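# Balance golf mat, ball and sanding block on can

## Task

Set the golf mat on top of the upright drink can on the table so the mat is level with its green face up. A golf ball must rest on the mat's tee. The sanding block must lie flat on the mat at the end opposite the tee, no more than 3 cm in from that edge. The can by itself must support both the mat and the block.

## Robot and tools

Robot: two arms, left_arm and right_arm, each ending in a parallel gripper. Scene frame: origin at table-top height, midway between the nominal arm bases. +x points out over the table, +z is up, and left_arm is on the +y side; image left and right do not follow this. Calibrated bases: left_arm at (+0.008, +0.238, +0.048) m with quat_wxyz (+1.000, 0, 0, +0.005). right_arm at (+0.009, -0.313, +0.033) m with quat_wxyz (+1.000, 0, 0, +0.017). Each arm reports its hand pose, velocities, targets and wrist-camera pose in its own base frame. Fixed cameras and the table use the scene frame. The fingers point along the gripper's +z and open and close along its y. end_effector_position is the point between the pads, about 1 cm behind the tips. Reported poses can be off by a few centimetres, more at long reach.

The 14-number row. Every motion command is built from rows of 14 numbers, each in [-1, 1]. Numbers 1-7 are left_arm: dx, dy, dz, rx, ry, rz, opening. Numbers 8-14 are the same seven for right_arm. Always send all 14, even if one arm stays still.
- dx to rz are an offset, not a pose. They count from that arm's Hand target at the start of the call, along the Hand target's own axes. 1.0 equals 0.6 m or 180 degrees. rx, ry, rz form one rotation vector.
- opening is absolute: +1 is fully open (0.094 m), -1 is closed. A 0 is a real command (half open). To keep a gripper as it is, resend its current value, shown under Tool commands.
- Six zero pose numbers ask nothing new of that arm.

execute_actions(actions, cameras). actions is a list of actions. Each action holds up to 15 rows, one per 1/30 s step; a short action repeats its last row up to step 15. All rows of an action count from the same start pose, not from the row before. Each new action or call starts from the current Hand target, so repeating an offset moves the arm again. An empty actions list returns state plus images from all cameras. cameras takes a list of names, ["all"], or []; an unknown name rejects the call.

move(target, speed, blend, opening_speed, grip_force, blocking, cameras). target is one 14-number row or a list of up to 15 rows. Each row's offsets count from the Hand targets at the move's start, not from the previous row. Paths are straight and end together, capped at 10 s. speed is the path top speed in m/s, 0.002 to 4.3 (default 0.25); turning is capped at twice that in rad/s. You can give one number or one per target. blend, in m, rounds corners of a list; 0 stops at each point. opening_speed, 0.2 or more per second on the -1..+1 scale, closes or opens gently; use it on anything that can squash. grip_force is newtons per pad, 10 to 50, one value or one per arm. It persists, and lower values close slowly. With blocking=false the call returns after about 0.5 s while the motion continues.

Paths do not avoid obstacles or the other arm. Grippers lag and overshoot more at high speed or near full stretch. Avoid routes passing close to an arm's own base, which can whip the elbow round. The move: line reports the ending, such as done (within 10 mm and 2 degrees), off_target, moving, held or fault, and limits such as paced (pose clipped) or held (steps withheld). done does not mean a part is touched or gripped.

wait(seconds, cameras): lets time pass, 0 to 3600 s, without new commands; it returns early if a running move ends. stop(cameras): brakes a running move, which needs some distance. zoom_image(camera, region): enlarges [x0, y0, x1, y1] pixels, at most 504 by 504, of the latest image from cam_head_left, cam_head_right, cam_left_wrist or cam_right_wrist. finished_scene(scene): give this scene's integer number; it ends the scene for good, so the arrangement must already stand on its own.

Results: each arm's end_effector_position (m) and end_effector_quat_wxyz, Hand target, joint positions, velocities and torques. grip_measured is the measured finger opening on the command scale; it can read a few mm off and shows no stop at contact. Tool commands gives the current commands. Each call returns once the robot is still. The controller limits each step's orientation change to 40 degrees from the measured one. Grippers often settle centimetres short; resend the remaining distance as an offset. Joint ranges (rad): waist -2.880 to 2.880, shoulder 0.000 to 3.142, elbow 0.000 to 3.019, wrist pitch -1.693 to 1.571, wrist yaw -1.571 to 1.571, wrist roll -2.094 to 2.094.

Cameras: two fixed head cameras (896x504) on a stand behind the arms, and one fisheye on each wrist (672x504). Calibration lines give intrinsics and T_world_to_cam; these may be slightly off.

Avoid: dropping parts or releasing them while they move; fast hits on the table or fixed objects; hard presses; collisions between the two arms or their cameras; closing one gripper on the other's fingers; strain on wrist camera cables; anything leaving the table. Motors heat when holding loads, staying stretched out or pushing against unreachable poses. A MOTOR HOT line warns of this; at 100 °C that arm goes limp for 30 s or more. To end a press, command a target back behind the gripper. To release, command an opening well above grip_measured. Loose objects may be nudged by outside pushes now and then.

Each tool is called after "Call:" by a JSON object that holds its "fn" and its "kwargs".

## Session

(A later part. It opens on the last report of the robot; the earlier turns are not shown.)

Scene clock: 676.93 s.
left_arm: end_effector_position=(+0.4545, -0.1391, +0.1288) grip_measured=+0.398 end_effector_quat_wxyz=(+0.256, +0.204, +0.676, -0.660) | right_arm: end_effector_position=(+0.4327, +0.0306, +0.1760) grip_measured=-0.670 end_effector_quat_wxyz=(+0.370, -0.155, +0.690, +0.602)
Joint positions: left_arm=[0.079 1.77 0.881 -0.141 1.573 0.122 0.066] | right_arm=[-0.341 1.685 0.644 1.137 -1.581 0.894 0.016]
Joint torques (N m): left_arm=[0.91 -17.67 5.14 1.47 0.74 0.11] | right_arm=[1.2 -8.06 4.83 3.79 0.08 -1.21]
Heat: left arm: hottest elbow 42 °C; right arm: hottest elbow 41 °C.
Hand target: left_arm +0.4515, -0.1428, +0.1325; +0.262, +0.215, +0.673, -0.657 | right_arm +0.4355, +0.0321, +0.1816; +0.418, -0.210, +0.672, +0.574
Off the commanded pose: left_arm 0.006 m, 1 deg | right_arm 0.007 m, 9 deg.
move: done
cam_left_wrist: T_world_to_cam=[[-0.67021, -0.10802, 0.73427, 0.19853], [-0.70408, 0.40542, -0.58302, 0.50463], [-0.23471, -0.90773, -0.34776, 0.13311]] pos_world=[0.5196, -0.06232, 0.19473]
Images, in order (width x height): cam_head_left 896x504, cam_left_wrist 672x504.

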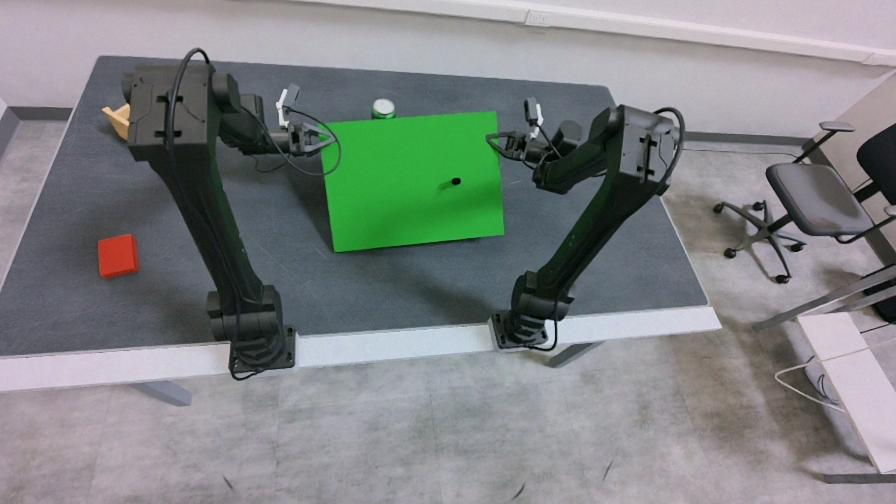

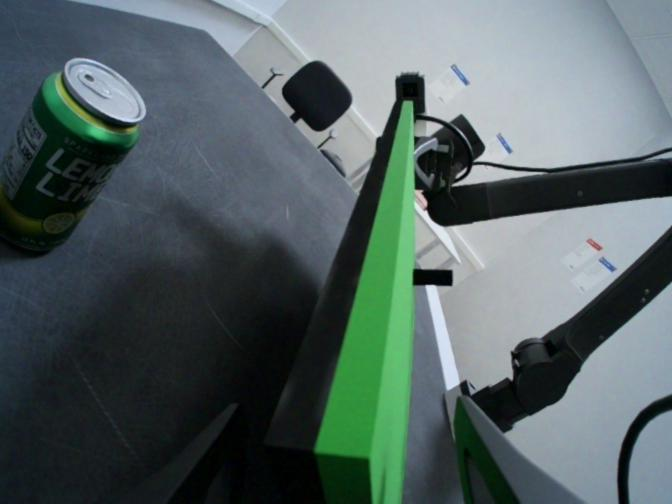

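Call:
{"fn": "move", "kwargs": {"target": [0.2333,-0.0035,0,0,0,0,0.4,0,0,0,0,0,0,-0.85], "speed": 0.08, "cameras": ["cam_left_wrist", "cam_head_left", "cam_head_right"]}}

Call:
{"fn": "zoom_image", "kwargs": {"camera": "cam_left_wrist", "region": [200, 180, 560, 504]}}

Scene clock: 690.27 s.
left_arm: end_effector_position=(+0.3465, -0.1476, +0.0526) grip_measured=+0.398 end_effector_quat_wxyz=(+0.267, +0.214, +0.673, -0.655) | right_arm: end_effector_position=(+0.4324, +0.0307, +0.1757) grip_measured=-0.670 end_effector_quat_wxyz=(+0.370, -0.155, +0.691, +0.601)
Joint positions: left_arm=[0.079 1.816 0.593 -0.018 1.572 0.365 0.066] | right_arm=[-0.341 1.717 0.644 1.297 -1.581 1.023 0.016]
Joint torques (N m): left_arm=[0.73 -11.69 2.96 1.17 0.84 0.1] | right_arm=[2.14 -8.35 4.74 3.78 0.17 -1.21]
Heat: left arm: hottest elbow 42 °C; right arm: hottest elbow 41 °C.
Hand target: left_arm +0.3423, -0.1505, +0.0453; +0.262, +0.215, +0.673, -0.657 | right_arm +0.4355, +0.0321, +0.1816; +0.418, -0.210, +0.672, +0.574
Off the commanded pose: left_arm 0.009 m, 1 deg | right_arm 0.007 m, 9 deg.
move: done
cam_left_wrist: T_world_to_cam=[[-0.69264, -0.11066, 0.71274, 0.18973], [-0.68592, 0.40667, -0.60344, 0.38261], [-0.22307, -0.90685, -0.35758, 0.07011]] pos_world=[0.40949, -0.07102, 0.12073]
Images, in order (width x height): cam_head_left 896x504, cam_head_right 896x504, cam_left_wrist 672x504.

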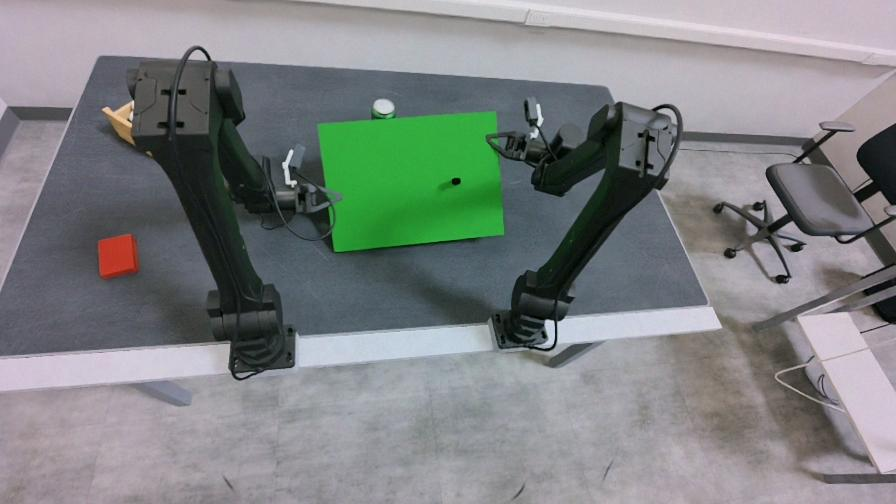

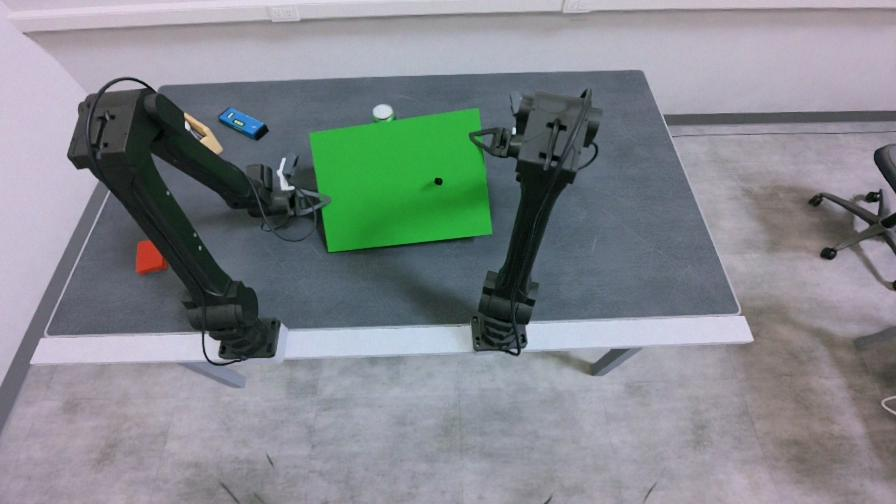

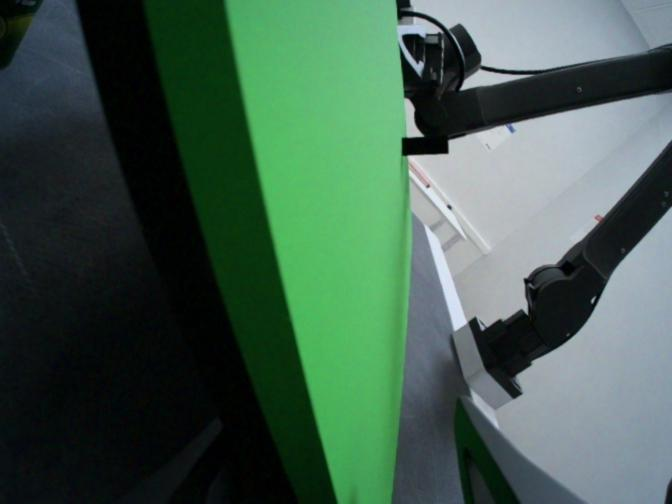

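Scaled by 1.400 from the camera's image (finer frame: 960x720).

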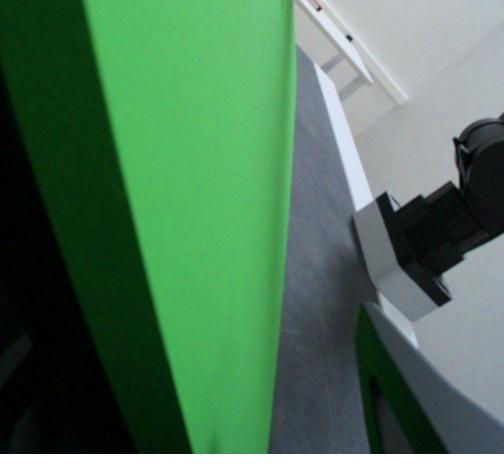

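Call:
{"fn": "move", "kwargs": {"target": [0,0.012,0,0,0,-0.01,-0.85,0,0,0,0,0,0,-0.85], "speed": 0.05, "opening_speed": 0.5, "cameras": ["cam_left_wrist", "cam_right_wrist"]}}

Scene clock: 696.17 s.
left_arm: end_effector_position=(+0.3443, -0.1478, +0.0441) grip_measured=-0.622 end_effector_quat_wxyz=(+0.258, +0.206, +0.676, -0.659) | right_arm: end_effector_position=(+0.4310, +0.0312, +0.1747) grip_measured=-0.670 end_effector_quat_wxyz=(+0.373, -0.158, +0.690, +0.599)
Joint positions: left_arm=[0.079 1.843 0.593 -0.018 1.573 0.367 0.018] | right_arm=[-0.341 1.744 0.644 1.434 -1.581 1.121 0.016]
Joint torques (N m): left_arm=[0.62 -12.04 3.99 0.58 0.81 0] | right_arm=[1.9 -8.29 4.72 3.97 0.25 -1.01]
Heat: left arm: hottest elbow 42 °C; right arm: hottest elbow 41 °C.
Hand target: left_arm +0.3468, -0.1502, +0.0397; +0.252, +0.204, +0.677, -0.661 | right_arm +0.4355, +0.0321, +0.1816; +0.418, -0.210, +0.672, +0.574
Off the commanded pose: left_arm 0.006 m, 1 deg | right_arm 0.008 m, 9 deg.
move: done
cam_left_wrist: T_world_to_cam=[[-0.67398, -0.10887, 0.73069, 0.18724], [-0.70129, 0.40528, -0.58647, 0.38037], [-0.23228, -0.90768, -0.3495, 0.06914]] pos_world=[0.409, -0.07102, 0.11043]
cam_right_wrist: T_world_to_cam=[[0.62106, -0.17444, -0.7641, -0.12678], [-0.78342, -0.16685, -0.59868, 0.50509], [-0.02306, 0.97043, -0.24028, 0.1336]] pos_world=[0.47751, -0.06749, 0.23761]

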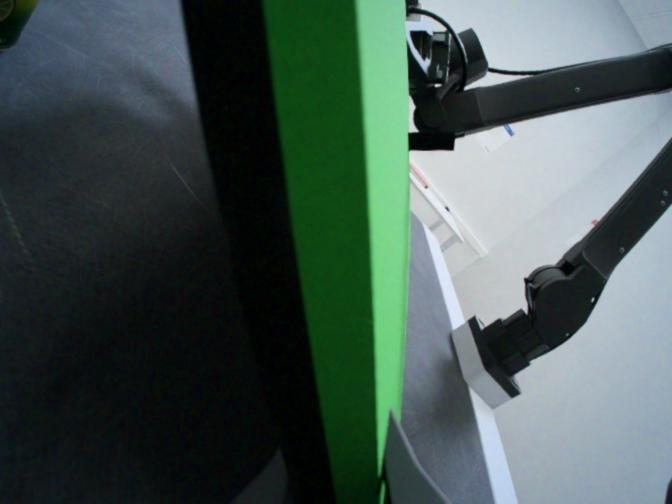

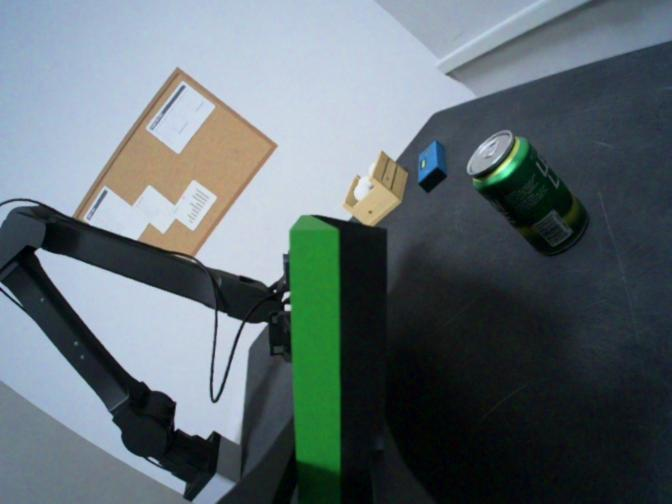

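Call:
{"fn": "move", "kwargs": {"target": [-0.0753,-0.0773,-0.0045,0,0,-0.0722,-0.85,-0.0338,-0.0335,0.0088,0,0,0.1022,-0.85], "speed": 0.06, "cameras": ["all"]}}

Scene clock: 732.07 s.
left_arm: end_effector_position=(+0.3393, -0.1482, +0.0863) grip_measured=-0.632 end_effector_quat_wxyz=(+0.172, +0.118, +0.702, -0.681) | right_arm: end_effector_position=(+0.4491, +0.0268, +0.1737) grip_measured=-0.670 end_effector_quat_wxyz=(+0.289, -0.062, +0.705, +0.645)
Joint positions: left_arm=[0.079 1.692 0.616 -0.359 1.558 0.279 0.017] | right_arm=[-0.336 1.778 0.696 1.418 -1.574 1.395 0.016]
Joint torques (N m): left_arm=[1.14 -14.8 6.87 -0.34 1.62 -0.19] | right_arm=[2.84 -8.76 7.15 2.17 0.51 -0.58]
Heat: left arm: hottest elbow 40 °C; right arm: hottest elbow 41 °C.
Hand target: left_arm +0.3542, -0.1469, +0.1041; +0.175, +0.127, +0.695, -0.685 | right_arm +0.4640, +0.0280, +0.1859; +0.321, -0.100, +0.697, +0.633
Off the commanded pose: left_arm 0.023 m, 1 deg | right_arm 0.019 m, 6 deg.
move: off_target (left_arm, right_arm)
cam_left_wrist: T_world_to_cam=[[-0.46764, -0.10672, 0.87745, 0.07063], [-0.8282, 0.39979, -0.39276, 0.42727], [-0.30888, -0.91037, -0.27534, 0.10157]] pos_world=[0.41826, -0.07081, 0.1338]
cam_right_wrist: T_world_to_cam=[[0.40488, -0.09916, -0.90898, -0.01935], [-0.91172, -0.11937, -0.39308, 0.5386], [-0.06952, 0.98789, -0.13874, 0.14081]] pos_world=[0.50867, -0.07674, 0.21366]

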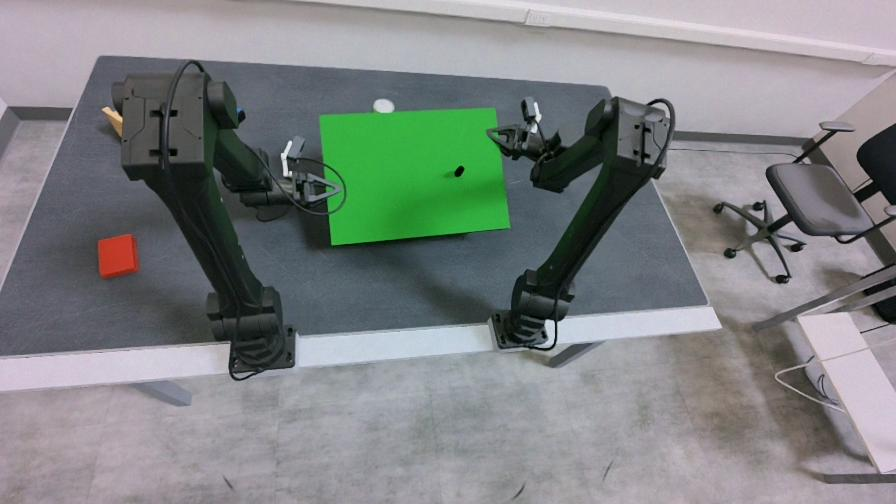

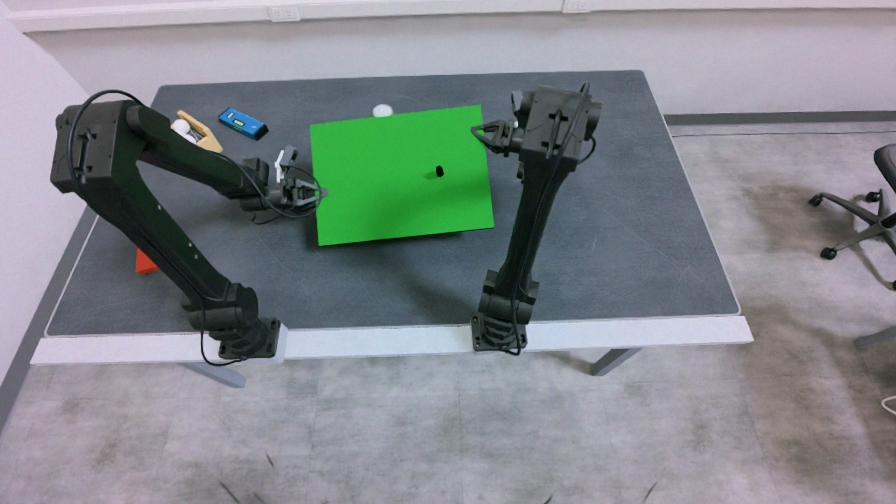

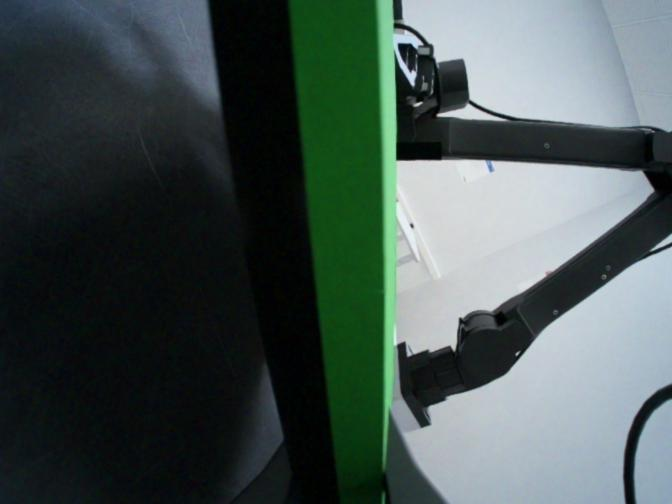

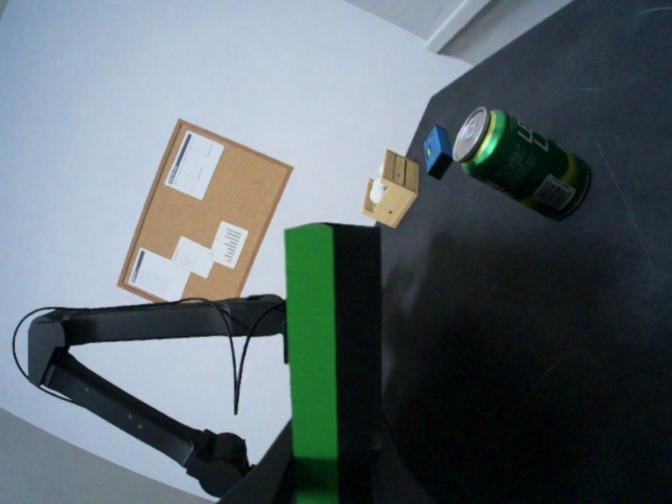

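Call:
{"fn": "move", "kwargs": {"target": [[-0.06,-0.0437,0.0003,0,0,-0.0722,-0.85,-0.0445,-0.0282,0.0162,0,0,0.095,-0.85],[-0.1045,-0.0725,0.0015,0,0,-0.1417,-0.85,-0.0532,-0.066,0.024,0,0,0.184,-0.85]], "speed": 0.06, "blend": 0.02, "cameras": ["all"]}}

Scene clock: 742.67 s.
left_arm: end_effector_position=(+0.3775, -0.1451, +0.1481) grip_measured=-0.642 end_effector_quat_wxyz=(+0.015, -0.038, +0.714, -0.699) | right_arm: end_effector_position=(+0.4992, +0.0230, +0.1593) grip_measured=-0.670 end_effector_quat_wxyz=(+0.122, +0.114, +0.697, +0.697)
Joint positions: left_arm=[0.079 1.644 0.828 -0.936 1.547 0.149 0.017] | right_arm=[-0.309 1.836 0.826 1.07 -1.544 1.62 0.016]
Joint torques (N m): left_arm=[1.32 -15.15 8.9 -0.75 1.99 -0.17] | right_arm=[3.25 -10.11 7.68 1.24 0.19 0.08]
Heat: left arm: hottest elbow 41 °C; right arm: hottest elbow 41 °C.
Hand target: left_arm +0.3929, -0.1451, +0.1697; +0.019, -0.030, +0.706, -0.707 | right_arm +0.5149, +0.0261, +0.1719; +0.127, +0.103, +0.697, +0.699
Off the commanded pose: left_arm 0.027 m, 2 deg | right_arm 0.020 m, 1 deg.
move: off_target (left_arm, right_arm)
cam_left_wrist: T_world_to_cam=[[-0.04211, -0.08401, 0.99557, -0.14025], [-0.91958, 0.39286, -0.00574, 0.45814], [-0.39064, -0.91575, -0.0938, 0.13634]] pos_world=[0.46865, -0.06691, 0.15505]
cam_right_wrist: T_world_to_cam=[[-0.05369, 0.06257, -0.9966, 0.18608], [-0.99495, -0.08815, 0.04807, 0.54861], [-0.08485, 0.99414, 0.06699, 0.12082]] pos_world=[0.56608, -0.08339, 0.15098]

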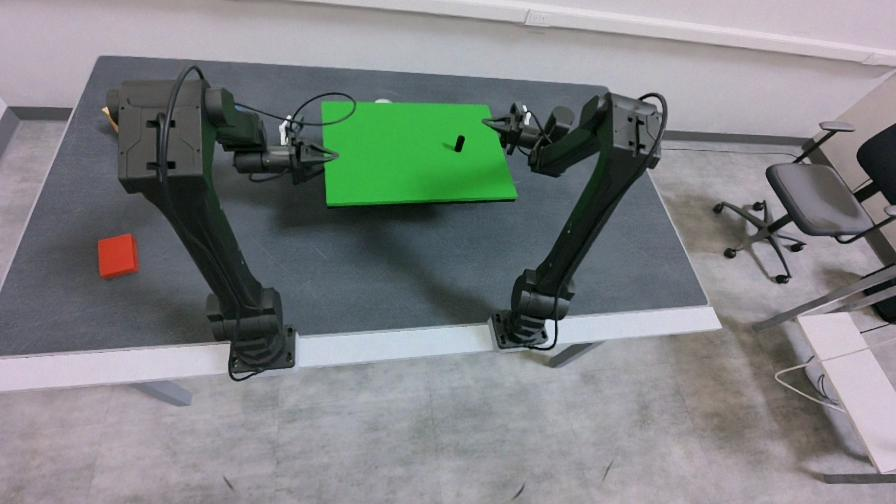

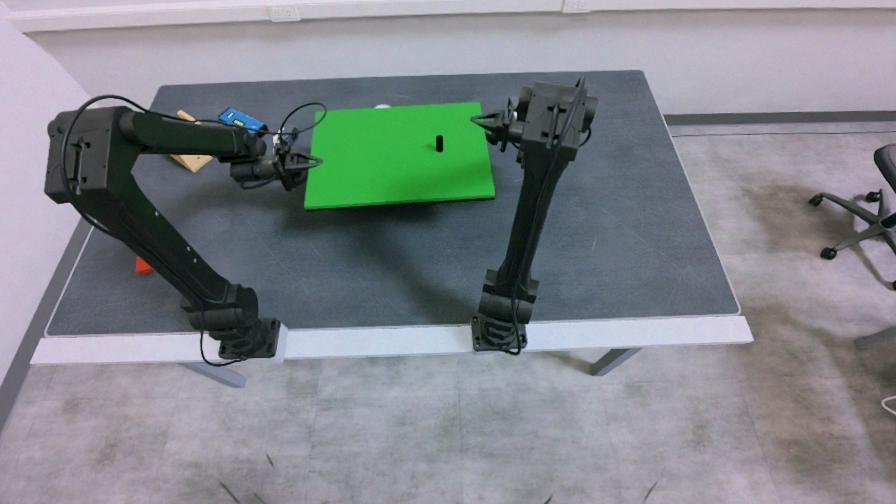

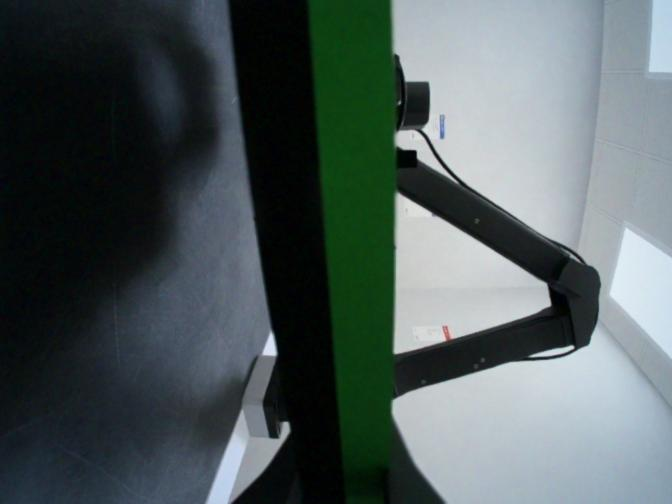

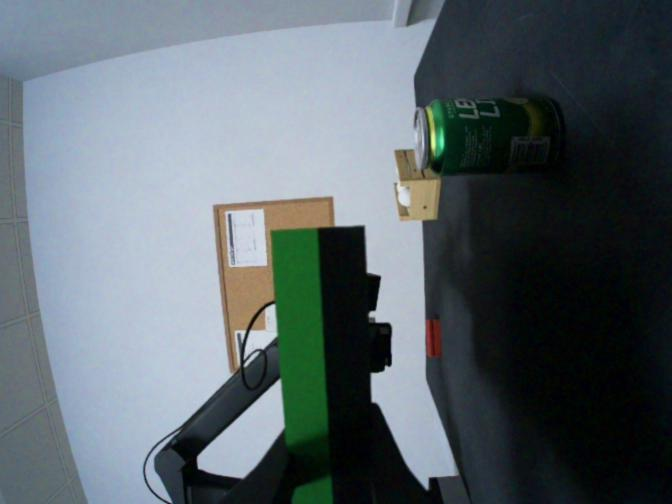

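Call:
{"fn": "zoom_image", "kwargs": {"camera": "cam_head_left", "region": [290, 80, 530, 220]}}

Call:
{"fn": "zoom_image", "kwargs": {"camera": "cam_head_right", "region": [280, 80, 520, 220]}}

Scaled by 2.100.

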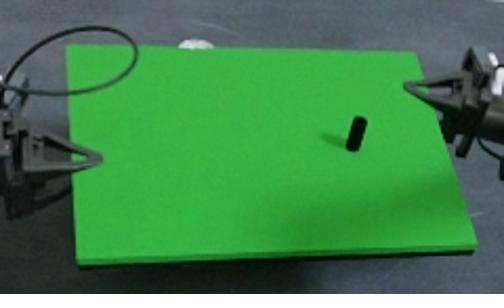

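Scaled by 2.100.

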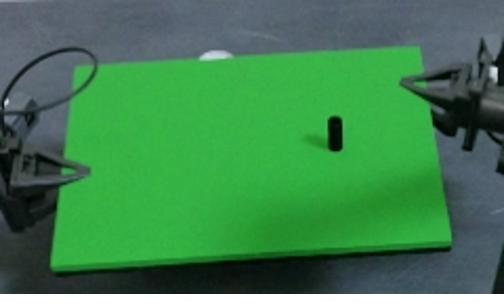

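Call:
{"fn": "move", "kwargs": {"target": [-0.3212,-0.0373,-0.0428,0.0007,-0.0444,0.0001,-0.85,-0.3553,0.0182,0.2135,-0.0015,0.0444,0.0003,-0.85], "speed": 0.07, "cameras": ["all"]}}

Scene clock: 763.07 s.
left_arm: end_effector_position=(+0.5839, -0.1064, +0.1682) grip_measured=-0.645 end_effector_quat_wxyz=(+0.034, -0.070, +0.720, -0.690) | right_arm: end_effector_position=(+0.7445, +0.0753, +0.1630) grip_measured=-0.670 end_effector_quat_wxyz=(+0.059, +0.082, +0.700, +0.707)
Joint positions: left_arm=[0.118 1.917 1.286 -0.374 1.517 -0.615 0.017] | right_arm=[-0.133 2.303 1.712 0.697 -1.504 1.71 0.016]
Joint torques (N m): left_arm=[1.38 -23.88 7.19 1.76 1.17 -0.14] | right_arm=[1.67 -18.84 11.11 1.36 -0.15 -0.19]
Heat: left arm: hottest elbow 43 °C; right arm: hottest elbow 44 °C.
Hand target: left_arm +0.5837, -0.1059, +0.1893; +0.069, -0.079, +0.702, -0.704 | right_arm +0.7574, +0.0790, +0.1910; +0.078, +0.054, +0.702, +0.706
Off the commanded pose: left_arm 0.021 m, 5 deg | right_arm 0.031 m, 4 deg.
move: off_target (left_arm, right_arm)
cam_left_wrist: T_world_to_cam=[[-0.01803, -0.10611, 0.99419, -0.16445], [-0.94552, 0.3251, 0.01755, 0.63685], [-0.32507, -0.93971, -0.10619, 0.2156]] pos_world=[0.66927, -0.02189, 0.17521]
cam_right_wrist: T_world_to_cam=[[-0.10394, 0.06876, -0.9922, 0.23602], [-0.97088, -0.22349, 0.08622, 0.78327], [-0.21582, 0.97228, 0.08998, 0.18479]] pos_world=[0.82488, -0.02084, 0.15002]

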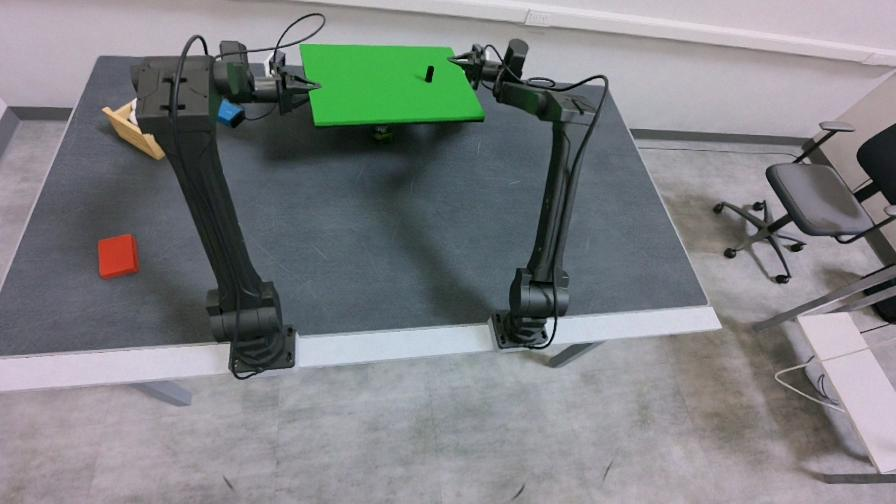

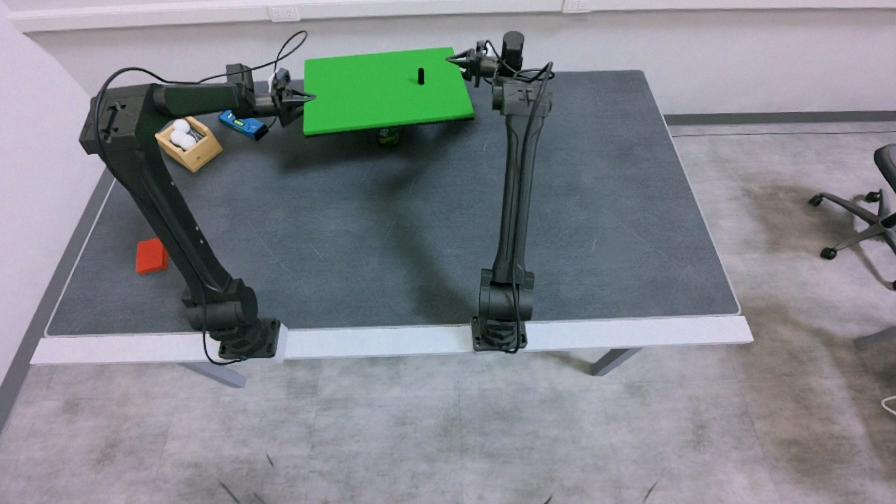

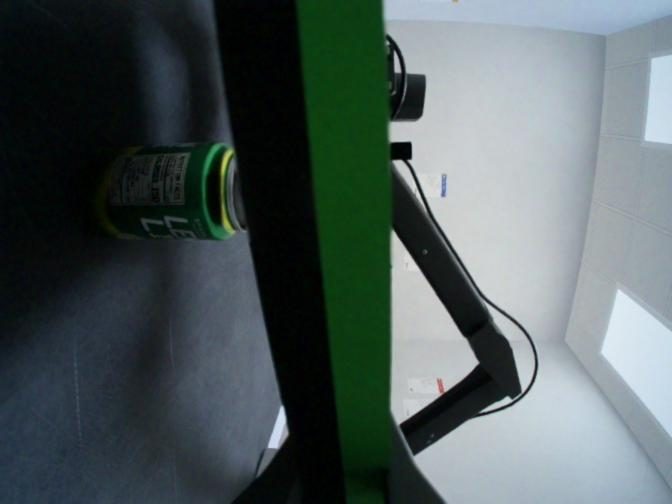

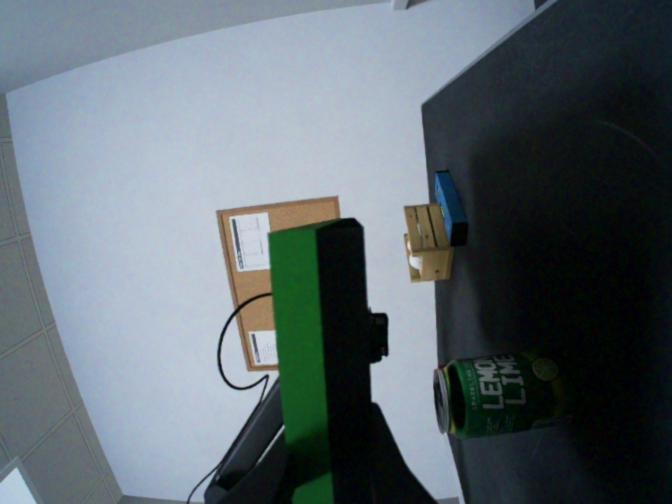

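Call:
{"fn": "zoom_image", "kwargs": {"camera": "cam_head_left", "region": [270, 30, 510, 170]}}

Call:
{"fn": "zoom_image", "kwargs": {"camera": "cam_head_right", "region": [270, 30, 510, 170]}}

Call:
{"fn": "zoom_image", "kwargs": {"camera": "cam_right_wrist", "region": [240, 190, 600, 504]}}

Call:
{"fn": "zoom_image", "kwargs": {"camera": "cam_left_wrist", "region": [60, 100, 420, 504]}}

Scaled by 2.100.

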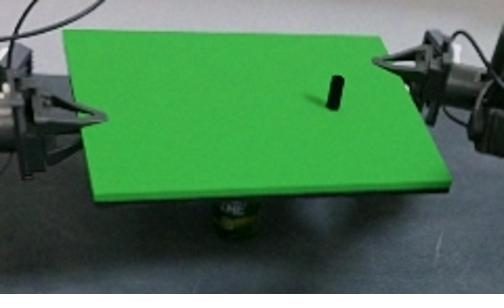

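Scaled by 2.100.

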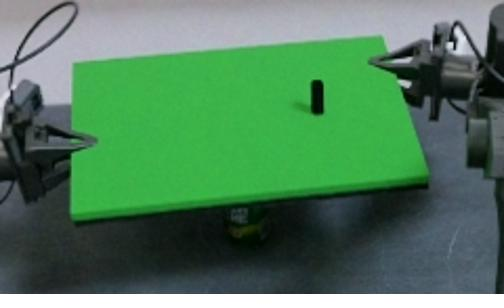

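Scaled by 1.400 from the camera's image (finer frame: 960x720).

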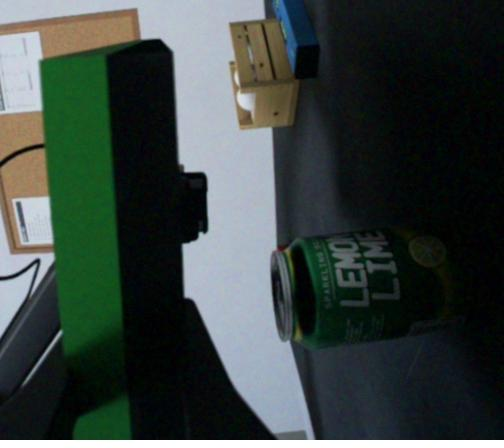

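Scaled by 1.248 from the camera's image (finer frame: 960x720).

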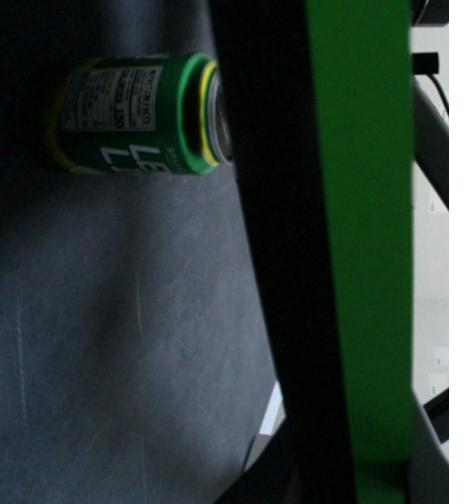

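Call:
{"fn": "move", "kwargs": {"target": [-0.0012,0.0833,0,0,0,0.0111,-0.85,0.0021,-0.0633,-0.0005,0,0,-0.0111,-0.85], "speed": 0.05, "cameras": ["all"]}}

Call:
{"fn": "zoom_image", "kwargs": {"camera": "cam_left_wrist", "region": [60, 100, 420, 504]}}

Call:
{"fn": "zoom_image", "kwargs": {"camera": "cam_right_wrist", "region": [240, 190, 600, 504]}}

Call:
{"fn": "zoom_image", "kwargs": {"camera": "cam_head_left", "region": [270, 30, 510, 170]}}

Call:
{"fn": "zoom_image", "kwargs": {"camera": "cam_head_right", "region": [270, 30, 510, 170]}}

Scene clock: 784.27 s.
left_arm: end_effector_position=(+0.5809, -0.1065, +0.1336) grip_measured=-0.645 end_effector_quat_wxyz=(+0.056, -0.063, +0.722, -0.687) | right_arm: end_effector_position=(+0.7452, +0.0752, +0.1293) grip_measured=-0.670 end_effector_quat_wxyz=(+0.066, +0.074, +0.702, +0.705)
Joint positions: left_arm=[0.118 1.951 1.192 -0.014 1.5 -0.804 0.017] | right_arm=[-0.133 2.35 1.712 0.697 -1.505 1.641 0.016]
Joint torques (N m): left_arm=[1.55 -21.07 7.02 2.63 1.06 -0.04] | right_arm=[2.49 -17.61 10.04 2.03 -0.18 -0.3]
Heat: left arm: hottest elbow 43 °C; right arm: hottest elbow 48 °C.
Hand target: left_arm +0.5837, -0.1059, +0.1392; +0.081, -0.067, +0.704, -0.703 | right_arm +0.7574, +0.0790, +0.1528; +0.090, +0.042, +0.703, +0.704
Off the commanded pose: left_arm 0.006 m, 4 deg | right_arm 0.027 m, 5 deg.
move: off_target (left_arm, right_arm)
cam_left_wrist: T_world_to_cam=[[-0.0565, -0.11724, 0.9915, -0.10856], [-0.9517, 0.30649, -0.01799, 0.64101], [-0.30177, -0.94463, -0.1289, 0.19977]] pos_world=[0.6642, -0.02048, 0.14491]
cam_right_wrist: T_world_to_cam=[[-0.08288, 0.06122, -0.99468, 0.18779], [-0.97243, -0.22328, 0.06729, 0.79034], [-0.21797, 0.97283, 0.07803, 0.1911]] pos_world=[0.82577, -0.02094, 0.1187]

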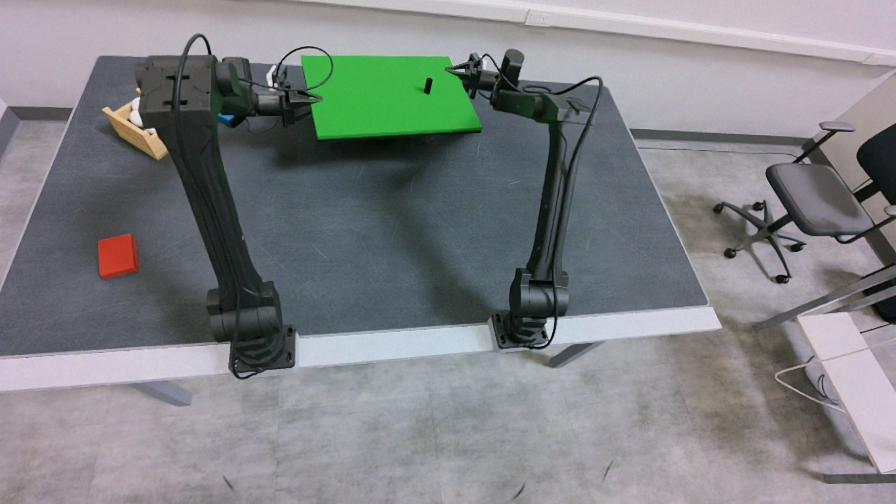

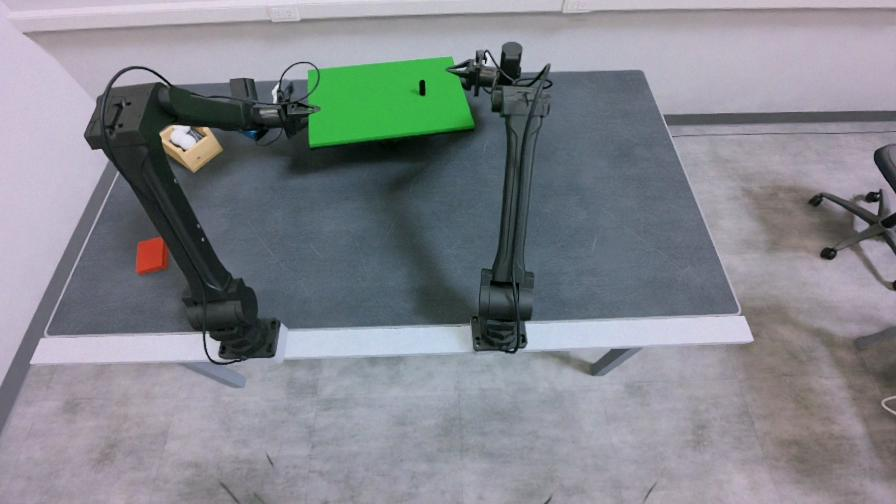

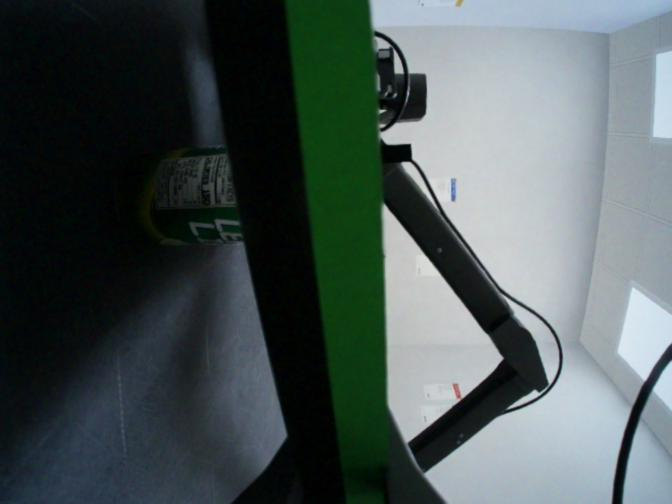

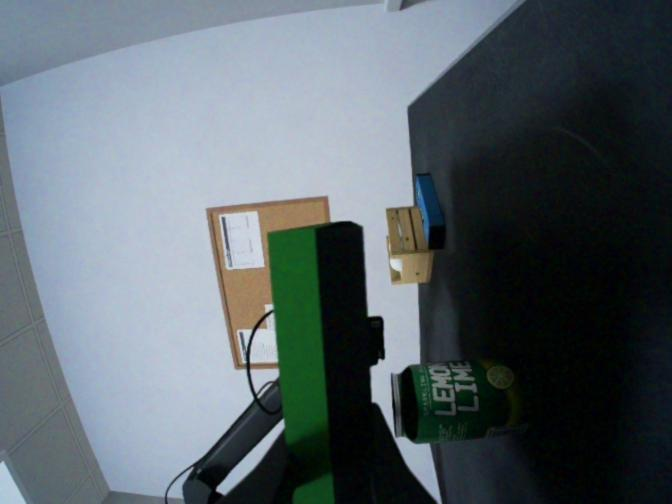

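Scaled by 1.248 from the camera's image (finer frame: 960x720).

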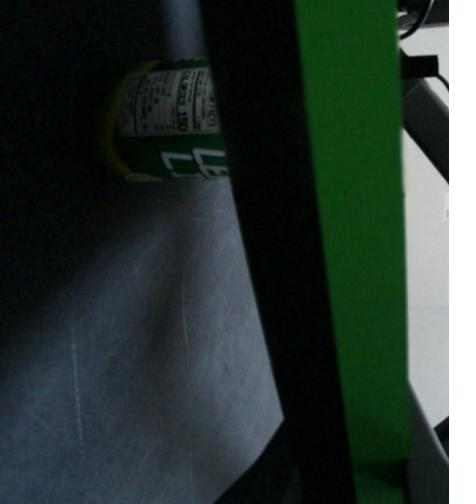

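Scaled by 1.400 from the camera's image (finer frame: 960x720).

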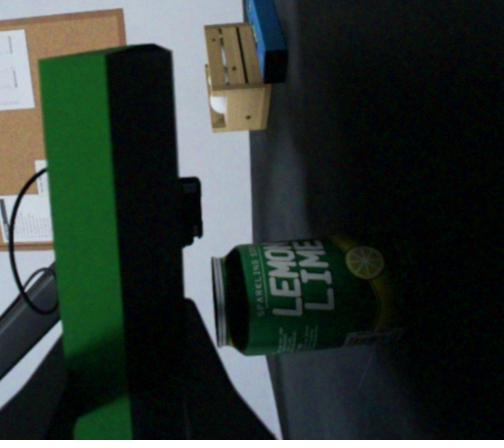

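Scaled by 2.100.

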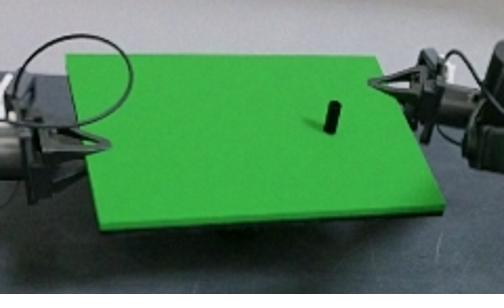

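Scaled by 2.100.

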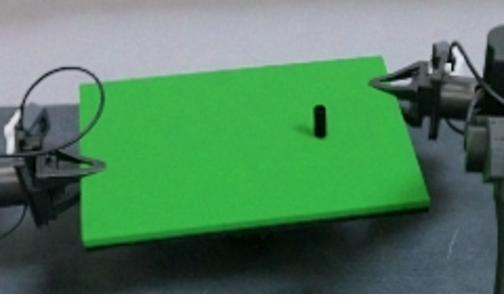

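Call:
{"fn": "move", "kwargs": {"target": [0.0008,0.0417,0,0,0,0,-0.85,0.0019,-0.0283,0,0,0,0,-0.85], "speed": 0.04, "cameras": ["cam_right_wrist", "cam_head_left"]}}

Call:
{"fn": "zoom_image", "kwargs": {"camera": "cam_right_wrist", "region": [240, 190, 600, 504]}}

Scene clock: 791.20 s.
left_arm: end_effector_position=(+0.5801, -0.1066, +0.1129) grip_measured=-0.645 end_effector_quat_wxyz=(+0.063, -0.063, +0.718, -0.690) | right_arm: end_effector_position=(+0.7449, +0.0752, +0.1134) grip_measured=-0.670 end_effector_quat_wxyz=(+0.070, +0.070, +0.703, +0.704)
Joint positions: left_arm=[0.118 1.994 1.142 0.277 1.498 -0.992 0.017] | right_arm=[-0.133 2.373 1.712 0.697 -1.505 1.607 0.016]
Joint torques (N m): left_arm=[1.49 -20.6 6.67 2.66 0.51 -0.07] | right_arm=[2.02 -18.02 10.33 2 -0.17 -0.21]
Heat: left arm: hottest elbow 43 °C; right arm: hottest elbow 49 °C.
Hand target: left_arm +0.5837, -0.1059, +0.1142; +0.081, -0.067, +0.704, -0.703 | right_arm +0.7574, +0.0792, +0.1357; +0.090, +0.042, +0.703, +0.704
Off the commanded pose: left_arm 0.004 m, 3 deg | right_arm 0.026 m, 4 deg.
move: off_target (left_arm, right_arm)
cam_right_wrist: T_world_to_cam=[[-0.07273, 0.05763, -0.99569, 0.16475], [-0.97308, -0.22301, 0.05817, 0.79272], [-0.2187, 0.97311, 0.0723, 0.19343]] pos_world=[0.82566, -0.02093, 0.10394]
Images, in order (width x height): cam_head_left 896x504, cam_right_wrist 672x504.

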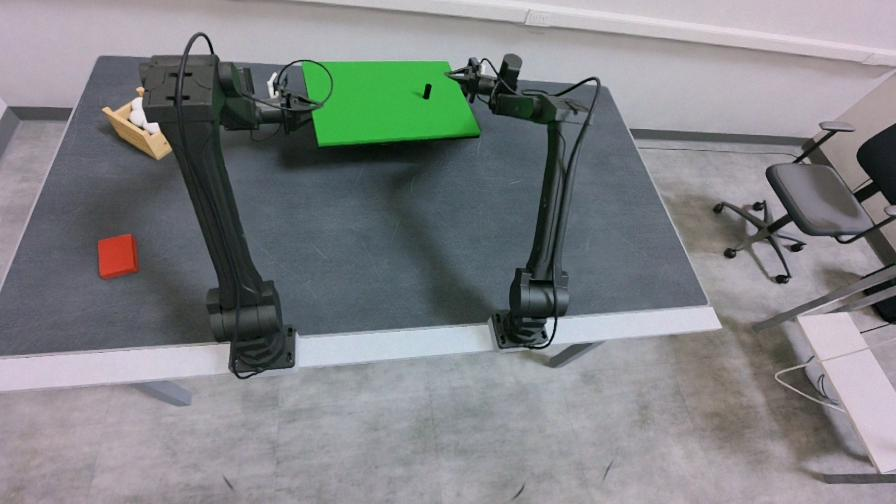

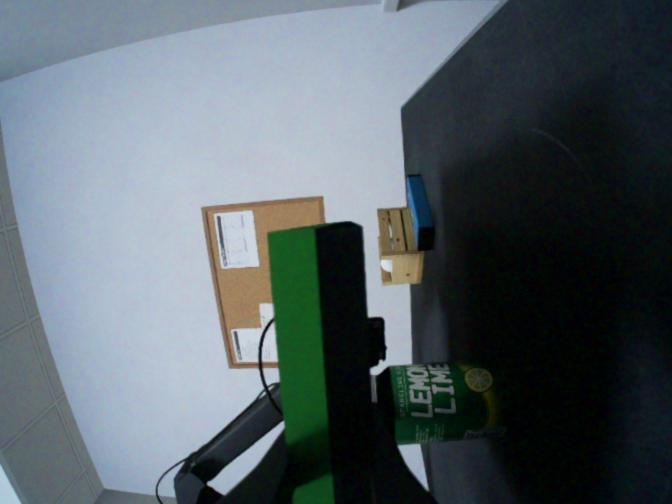

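Scaled by 1.400 from the camera's image (finer frame: 960x720).

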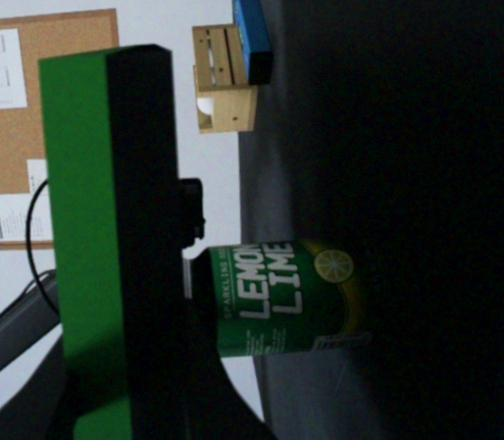

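Call:
{"fn": "move", "kwargs": {"target": [0.0004,0.02,0,0,0,0,-0.85,0.0014,-0.02,0,0,0,0,-0.85], "speed": 0.03, "cameras": ["cam_right_wrist"]}}

Call:
{"fn": "zoom_image", "kwargs": {"camera": "cam_right_wrist", "region": [300, 300, 500, 480]}}

Scene clock: 794.07 s.
left_arm: end_effector_position=(+0.5800, -0.1066, +0.1038) grip_measured=-0.645 end_effector_quat_wxyz=(+0.068, -0.063, +0.715, -0.693) | right_arm: end_effector_position=(+0.7453, +0.0752, +0.1082) grip_measured=-0.670 end_effector_quat_wxyz=(+0.072, +0.068, +0.703, +0.704)
Joint positions: left_arm=[0.118 2.028 1.115 0.506 1.497 -1.157 0.017] | right_arm=[-0.133 2.381 1.714 0.697 -1.504 1.595 0.016]
Joint torques (N m): left_arm=[1.32 -20.13 6.19 2.63 0.02 -0.06] | right_arm=[2.08 -17.49 10.04 2.13 -0.16 -0.22]
Heat: left arm: hottest elbow 43 °C; right arm: hottest elbow 49 °C.
Hand target: left_arm +0.5837, -0.1059, +0.1021; +0.081, -0.067, +0.704, -0.703 | right_arm +0.7574, +0.0793, +0.1240; +0.090, +0.042, +0.703, +0.704
Off the commanded pose: left_arm 0.004 m, 2 deg | right_arm 0.020 m, 4 deg.
move: off_target (right_arm)
cam_right_wrist: T_world_to_cam=[[-0.06685, 0.05602, -0.99619, 0.15548], [-0.97351, -0.22247, 0.05281, 0.79424], [-0.21867, 0.97333, 0.0694, 0.1942]] pos_world=[0.82606, -0.02103, 0.09946]

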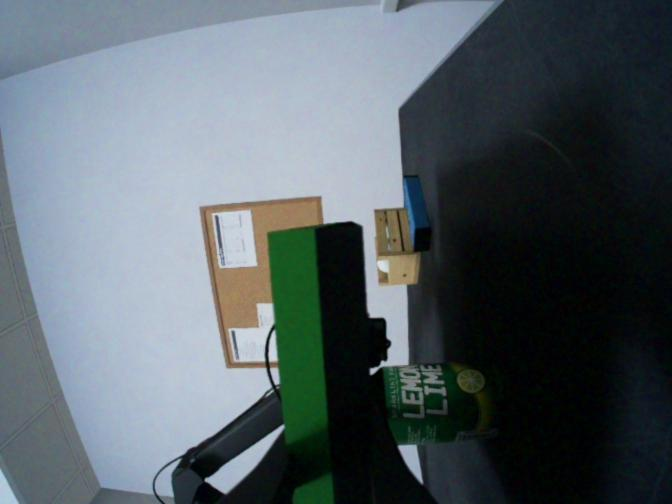

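Scaled by 2.520 from the camera's image (finer frame: 960x720).

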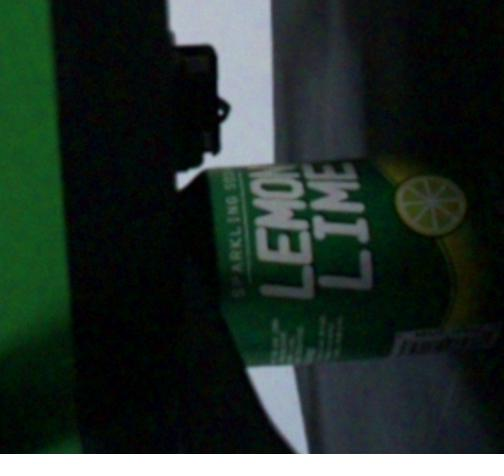

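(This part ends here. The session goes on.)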